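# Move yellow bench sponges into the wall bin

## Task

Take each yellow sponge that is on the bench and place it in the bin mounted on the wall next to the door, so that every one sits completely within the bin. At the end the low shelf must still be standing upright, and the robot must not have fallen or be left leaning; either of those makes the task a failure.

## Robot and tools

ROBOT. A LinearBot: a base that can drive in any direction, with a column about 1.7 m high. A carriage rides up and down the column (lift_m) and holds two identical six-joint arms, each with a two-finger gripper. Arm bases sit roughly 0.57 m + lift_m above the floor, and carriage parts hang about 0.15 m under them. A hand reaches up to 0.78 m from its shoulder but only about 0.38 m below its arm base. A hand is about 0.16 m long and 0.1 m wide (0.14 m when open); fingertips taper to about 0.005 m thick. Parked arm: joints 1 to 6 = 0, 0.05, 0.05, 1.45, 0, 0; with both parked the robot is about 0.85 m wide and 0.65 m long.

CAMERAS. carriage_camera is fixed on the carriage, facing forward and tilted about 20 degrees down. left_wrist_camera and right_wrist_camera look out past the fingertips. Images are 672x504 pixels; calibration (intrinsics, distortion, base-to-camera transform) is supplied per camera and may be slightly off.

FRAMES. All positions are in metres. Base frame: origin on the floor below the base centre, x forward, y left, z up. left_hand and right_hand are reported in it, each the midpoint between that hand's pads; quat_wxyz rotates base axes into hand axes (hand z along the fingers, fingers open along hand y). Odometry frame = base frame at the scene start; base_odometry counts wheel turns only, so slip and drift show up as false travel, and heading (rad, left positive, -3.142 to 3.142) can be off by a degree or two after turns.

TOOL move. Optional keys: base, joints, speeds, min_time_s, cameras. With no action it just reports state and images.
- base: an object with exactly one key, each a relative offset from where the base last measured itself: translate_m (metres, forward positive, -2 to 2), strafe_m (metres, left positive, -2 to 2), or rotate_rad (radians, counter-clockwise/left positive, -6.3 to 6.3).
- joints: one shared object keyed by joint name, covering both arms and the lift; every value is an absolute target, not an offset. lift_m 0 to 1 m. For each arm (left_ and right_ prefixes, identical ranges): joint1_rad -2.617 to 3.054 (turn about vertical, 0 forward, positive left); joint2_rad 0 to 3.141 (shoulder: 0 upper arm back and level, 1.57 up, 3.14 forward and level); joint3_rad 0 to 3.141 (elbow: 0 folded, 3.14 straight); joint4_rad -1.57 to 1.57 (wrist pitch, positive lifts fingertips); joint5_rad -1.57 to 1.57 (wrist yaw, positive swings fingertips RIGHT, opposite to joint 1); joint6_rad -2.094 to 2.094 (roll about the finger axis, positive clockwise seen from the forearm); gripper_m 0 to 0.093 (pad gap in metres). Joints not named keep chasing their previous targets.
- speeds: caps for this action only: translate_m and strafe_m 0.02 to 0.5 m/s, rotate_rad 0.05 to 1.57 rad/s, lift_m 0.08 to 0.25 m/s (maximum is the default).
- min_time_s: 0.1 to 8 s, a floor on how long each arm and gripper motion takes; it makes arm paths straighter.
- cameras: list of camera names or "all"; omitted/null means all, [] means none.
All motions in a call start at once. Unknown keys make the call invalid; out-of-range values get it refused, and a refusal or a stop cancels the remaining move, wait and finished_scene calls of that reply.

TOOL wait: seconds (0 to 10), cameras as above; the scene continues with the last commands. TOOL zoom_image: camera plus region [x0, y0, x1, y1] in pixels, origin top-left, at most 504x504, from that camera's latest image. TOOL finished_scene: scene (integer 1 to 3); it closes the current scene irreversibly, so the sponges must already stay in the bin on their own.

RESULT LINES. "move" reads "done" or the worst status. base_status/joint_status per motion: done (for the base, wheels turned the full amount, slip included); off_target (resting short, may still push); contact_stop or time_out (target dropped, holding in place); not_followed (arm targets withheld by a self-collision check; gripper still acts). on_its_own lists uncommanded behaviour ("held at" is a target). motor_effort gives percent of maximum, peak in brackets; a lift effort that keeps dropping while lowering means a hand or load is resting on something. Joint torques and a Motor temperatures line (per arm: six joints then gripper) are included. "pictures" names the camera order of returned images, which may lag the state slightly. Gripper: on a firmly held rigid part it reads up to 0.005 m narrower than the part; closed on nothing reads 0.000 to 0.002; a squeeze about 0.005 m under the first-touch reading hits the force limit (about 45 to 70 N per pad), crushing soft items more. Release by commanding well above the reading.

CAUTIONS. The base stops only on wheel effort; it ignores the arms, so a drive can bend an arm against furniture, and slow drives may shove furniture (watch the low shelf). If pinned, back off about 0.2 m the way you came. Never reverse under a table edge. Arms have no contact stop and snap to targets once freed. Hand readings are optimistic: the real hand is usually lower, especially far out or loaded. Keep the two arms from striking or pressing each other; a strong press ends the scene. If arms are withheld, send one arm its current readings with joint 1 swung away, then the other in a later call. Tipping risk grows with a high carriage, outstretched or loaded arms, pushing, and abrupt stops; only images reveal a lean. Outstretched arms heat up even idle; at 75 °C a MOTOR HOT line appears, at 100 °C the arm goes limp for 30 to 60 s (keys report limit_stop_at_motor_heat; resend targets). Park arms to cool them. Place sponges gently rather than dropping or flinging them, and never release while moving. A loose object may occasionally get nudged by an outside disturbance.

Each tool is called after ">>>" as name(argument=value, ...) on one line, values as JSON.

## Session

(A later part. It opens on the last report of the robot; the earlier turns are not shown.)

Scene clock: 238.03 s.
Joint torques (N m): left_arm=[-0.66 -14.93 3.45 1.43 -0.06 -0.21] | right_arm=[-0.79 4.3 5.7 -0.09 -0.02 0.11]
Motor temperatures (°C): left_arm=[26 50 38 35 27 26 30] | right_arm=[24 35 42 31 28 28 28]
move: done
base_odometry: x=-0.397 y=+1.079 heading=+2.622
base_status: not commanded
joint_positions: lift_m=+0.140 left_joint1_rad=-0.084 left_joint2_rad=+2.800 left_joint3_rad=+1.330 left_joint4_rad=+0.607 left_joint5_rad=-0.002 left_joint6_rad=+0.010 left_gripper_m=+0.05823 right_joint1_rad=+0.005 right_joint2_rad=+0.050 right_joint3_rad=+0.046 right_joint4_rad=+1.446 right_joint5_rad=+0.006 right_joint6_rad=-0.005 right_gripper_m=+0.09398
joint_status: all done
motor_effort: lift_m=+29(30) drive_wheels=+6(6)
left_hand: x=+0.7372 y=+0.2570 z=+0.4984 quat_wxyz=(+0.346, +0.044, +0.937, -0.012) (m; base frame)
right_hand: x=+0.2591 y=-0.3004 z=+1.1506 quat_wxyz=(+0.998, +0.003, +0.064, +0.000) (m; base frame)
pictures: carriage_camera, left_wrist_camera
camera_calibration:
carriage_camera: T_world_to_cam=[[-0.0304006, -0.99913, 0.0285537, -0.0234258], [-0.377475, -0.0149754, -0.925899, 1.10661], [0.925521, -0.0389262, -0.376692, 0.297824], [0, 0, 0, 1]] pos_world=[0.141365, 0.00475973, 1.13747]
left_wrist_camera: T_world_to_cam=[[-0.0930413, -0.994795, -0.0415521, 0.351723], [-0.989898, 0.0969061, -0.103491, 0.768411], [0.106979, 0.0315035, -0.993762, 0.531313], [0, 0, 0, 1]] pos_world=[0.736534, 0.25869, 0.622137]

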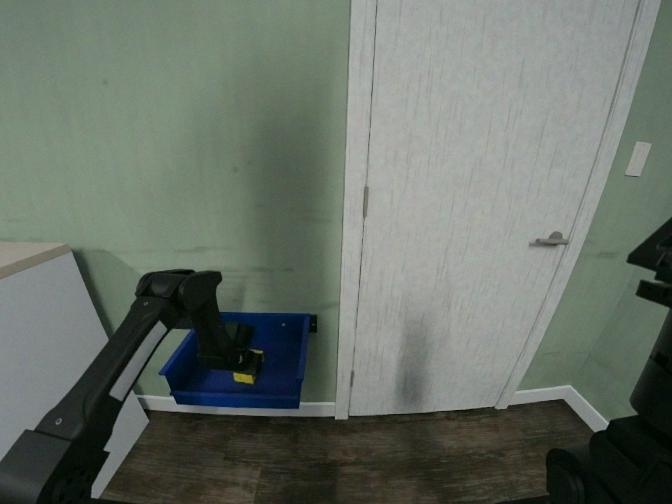

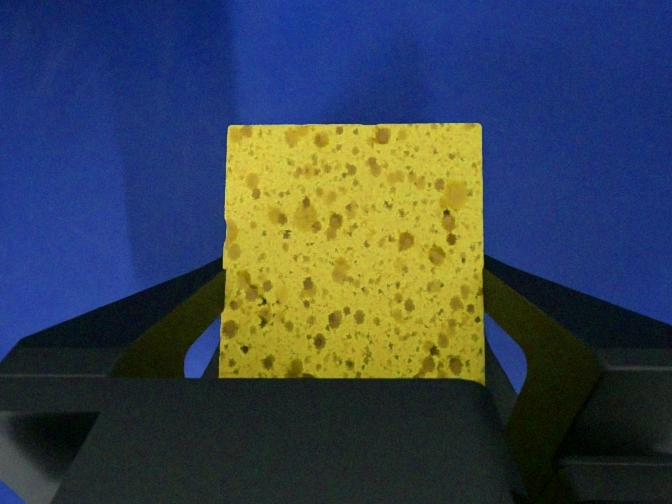

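>>> move(joints={"lift_m": 0.146, "left_gripper_m": 0.093}, min_time_s=1.5, cameras=[])

>>> move(joints={"lift_m": 0.5}, speeds={"lift_m": 0.15}, cameras=["left_wrist_camera", "carriage_camera"])

>>> zoom_image(camera="carriage_camera", region=[120, 300, 380, 504])

Scene clock: 247.63 s.
Joint torques (N m): left_arm=[-0.64 -14.89 3.4 1.62 -0.06 -0.21] | right_arm=[-0.81 4.29 5.67 -0.09 -0.02 0.11]
Motor temperatures (°C): left_arm=[26 54 38 35 27 26 30] | right_arm=[24 35 42 30 28 28 28]
move: done
base_odometry: x=-0.397 y=+1.079 heading=+2.622
base_status: not commanded
joint_positions: lift_m=+0.146 left_joint1_rad=-0.084 left_joint2_rad=+2.800 left_joint3_rad=+1.330 left_joint4_rad=+0.587 left_joint5_rad=-0.002 left_joint6_rad=+0.010 left_gripper_m=+0.09293 right_joint1_rad=+0.005 right_joint2_rad=+0.050 right_joint3_rad=+0.046 right_joint4_rad=+1.446 right_joint5_rad=+0.006 right_joint6_rad=-0.005 right_gripper_m=+0.09398
joint_status: all done
motor_effort: lift_m=+33(39) drive_wheels=+5(6)
left_hand: x=+0.7336 y=+0.2573 z=+0.5011 quat_wxyz=(+0.337, +0.044, +0.940, -0.011) (m; base frame)
right_hand: x=+0.2590 y=-0.3004 z=+1.1563 quat_wxyz=(+0.998, +0.003, +0.064, +0.000) (m; base frame)
pictures: none
No camera images: "cameras" was empty.

Scene clock: 250.43 s.
Joint torques (N m): left_arm=[-0.66 -15.1 3.36 1.67 -0.06 -0.2] | right_arm=[-0.79 4.34 5.67 -0.09 -0.02 0.12]
Motor temperatures (°C): left_arm=[26 55 38 35 27 26 30] | right_arm=[24 35 42 30 28 28 28]
move: done
base_odometry: x=-0.397 y=+1.079 heading=+2.622
base_status: not commanded
joint_positions: lift_m=+0.500 left_joint1_rad=-0.084 left_joint2_rad=+2.802 left_joint3_rad=+1.330 left_joint4_rad=+0.584 left_joint5_rad=-0.002 left_joint6_rad=+0.010 left_gripper_m=+0.09294 right_joint1_rad=+0.005 right_joint2_rad=+0.050 right_joint3_rad=+0.046 right_joint4_rad=+1.446 right_joint5_rad=+0.006 right_joint6_rad=-0.005 right_gripper_m=+0.09398
joint_status: all done
motor_effort: lift_m=+33(39) drive_wheels=+5(6)
left_hand: x=+0.7322 y=+0.2574 z=+0.8536 quat_wxyz=(+0.335, +0.044, +0.941, -0.011) (m; base frame)
right_hand: x=+0.2590 y=-0.3004 z=+1.5103 quat_wxyz=(+0.998, +0.003, +0.064, +0.000) (m; base frame)
pictures: carriage_camera, left_wrist_camera
camera_calibration:
carriage_camera: T_world_to_cam=[[-0.0304006, -0.99913, 0.0285537, -0.0336957], [-0.377475, -0.0149754, -0.925899, 1.43963], [0.925521, -0.0389262, -0.376692, 0.433308], [0, 0, 0, 1]] pos_world=[0.141365, 0.00475973, 1.49714]
left_wrist_camera: T_world_to_cam=[[-0.0940649, -0.994709, -0.0412988, 0.366942], [-0.992151, 0.0970947, -0.0788009, 0.78075], [0.0823939, 0.0335622, -0.996035, 0.904154], [0, 0, 0, 1]] pos_world=[0.734641, 0.258849, 0.977247]

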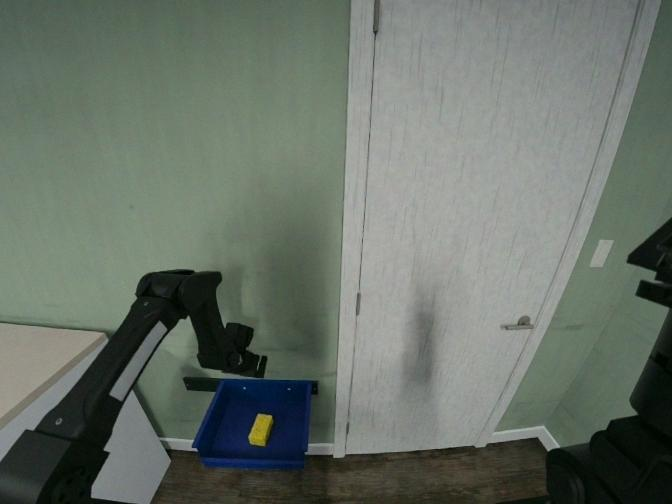

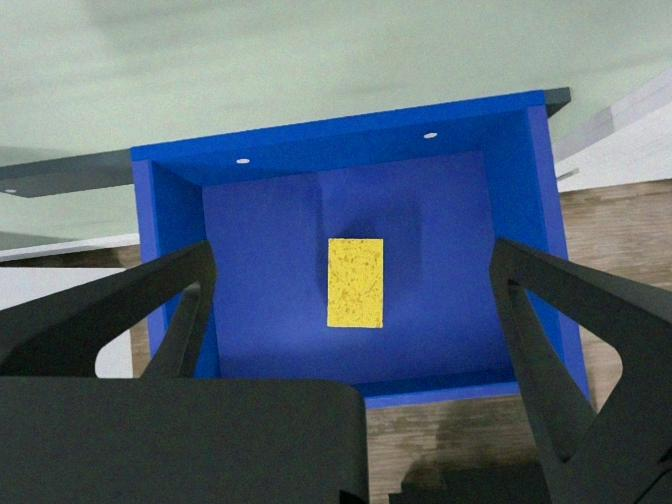

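Scaled by 1.938 from the camera's 672x504 image, which has a finer 960x720 frame.

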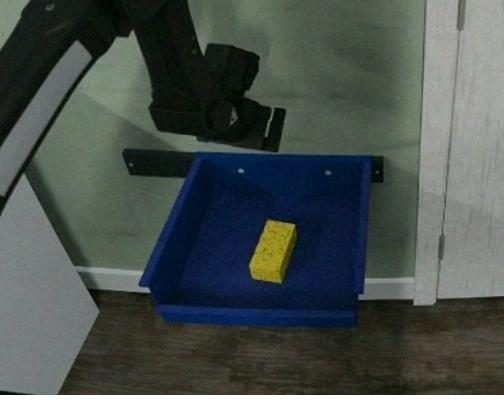

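>>> finished_scene(scene=2)

The scene is finished: the task was done.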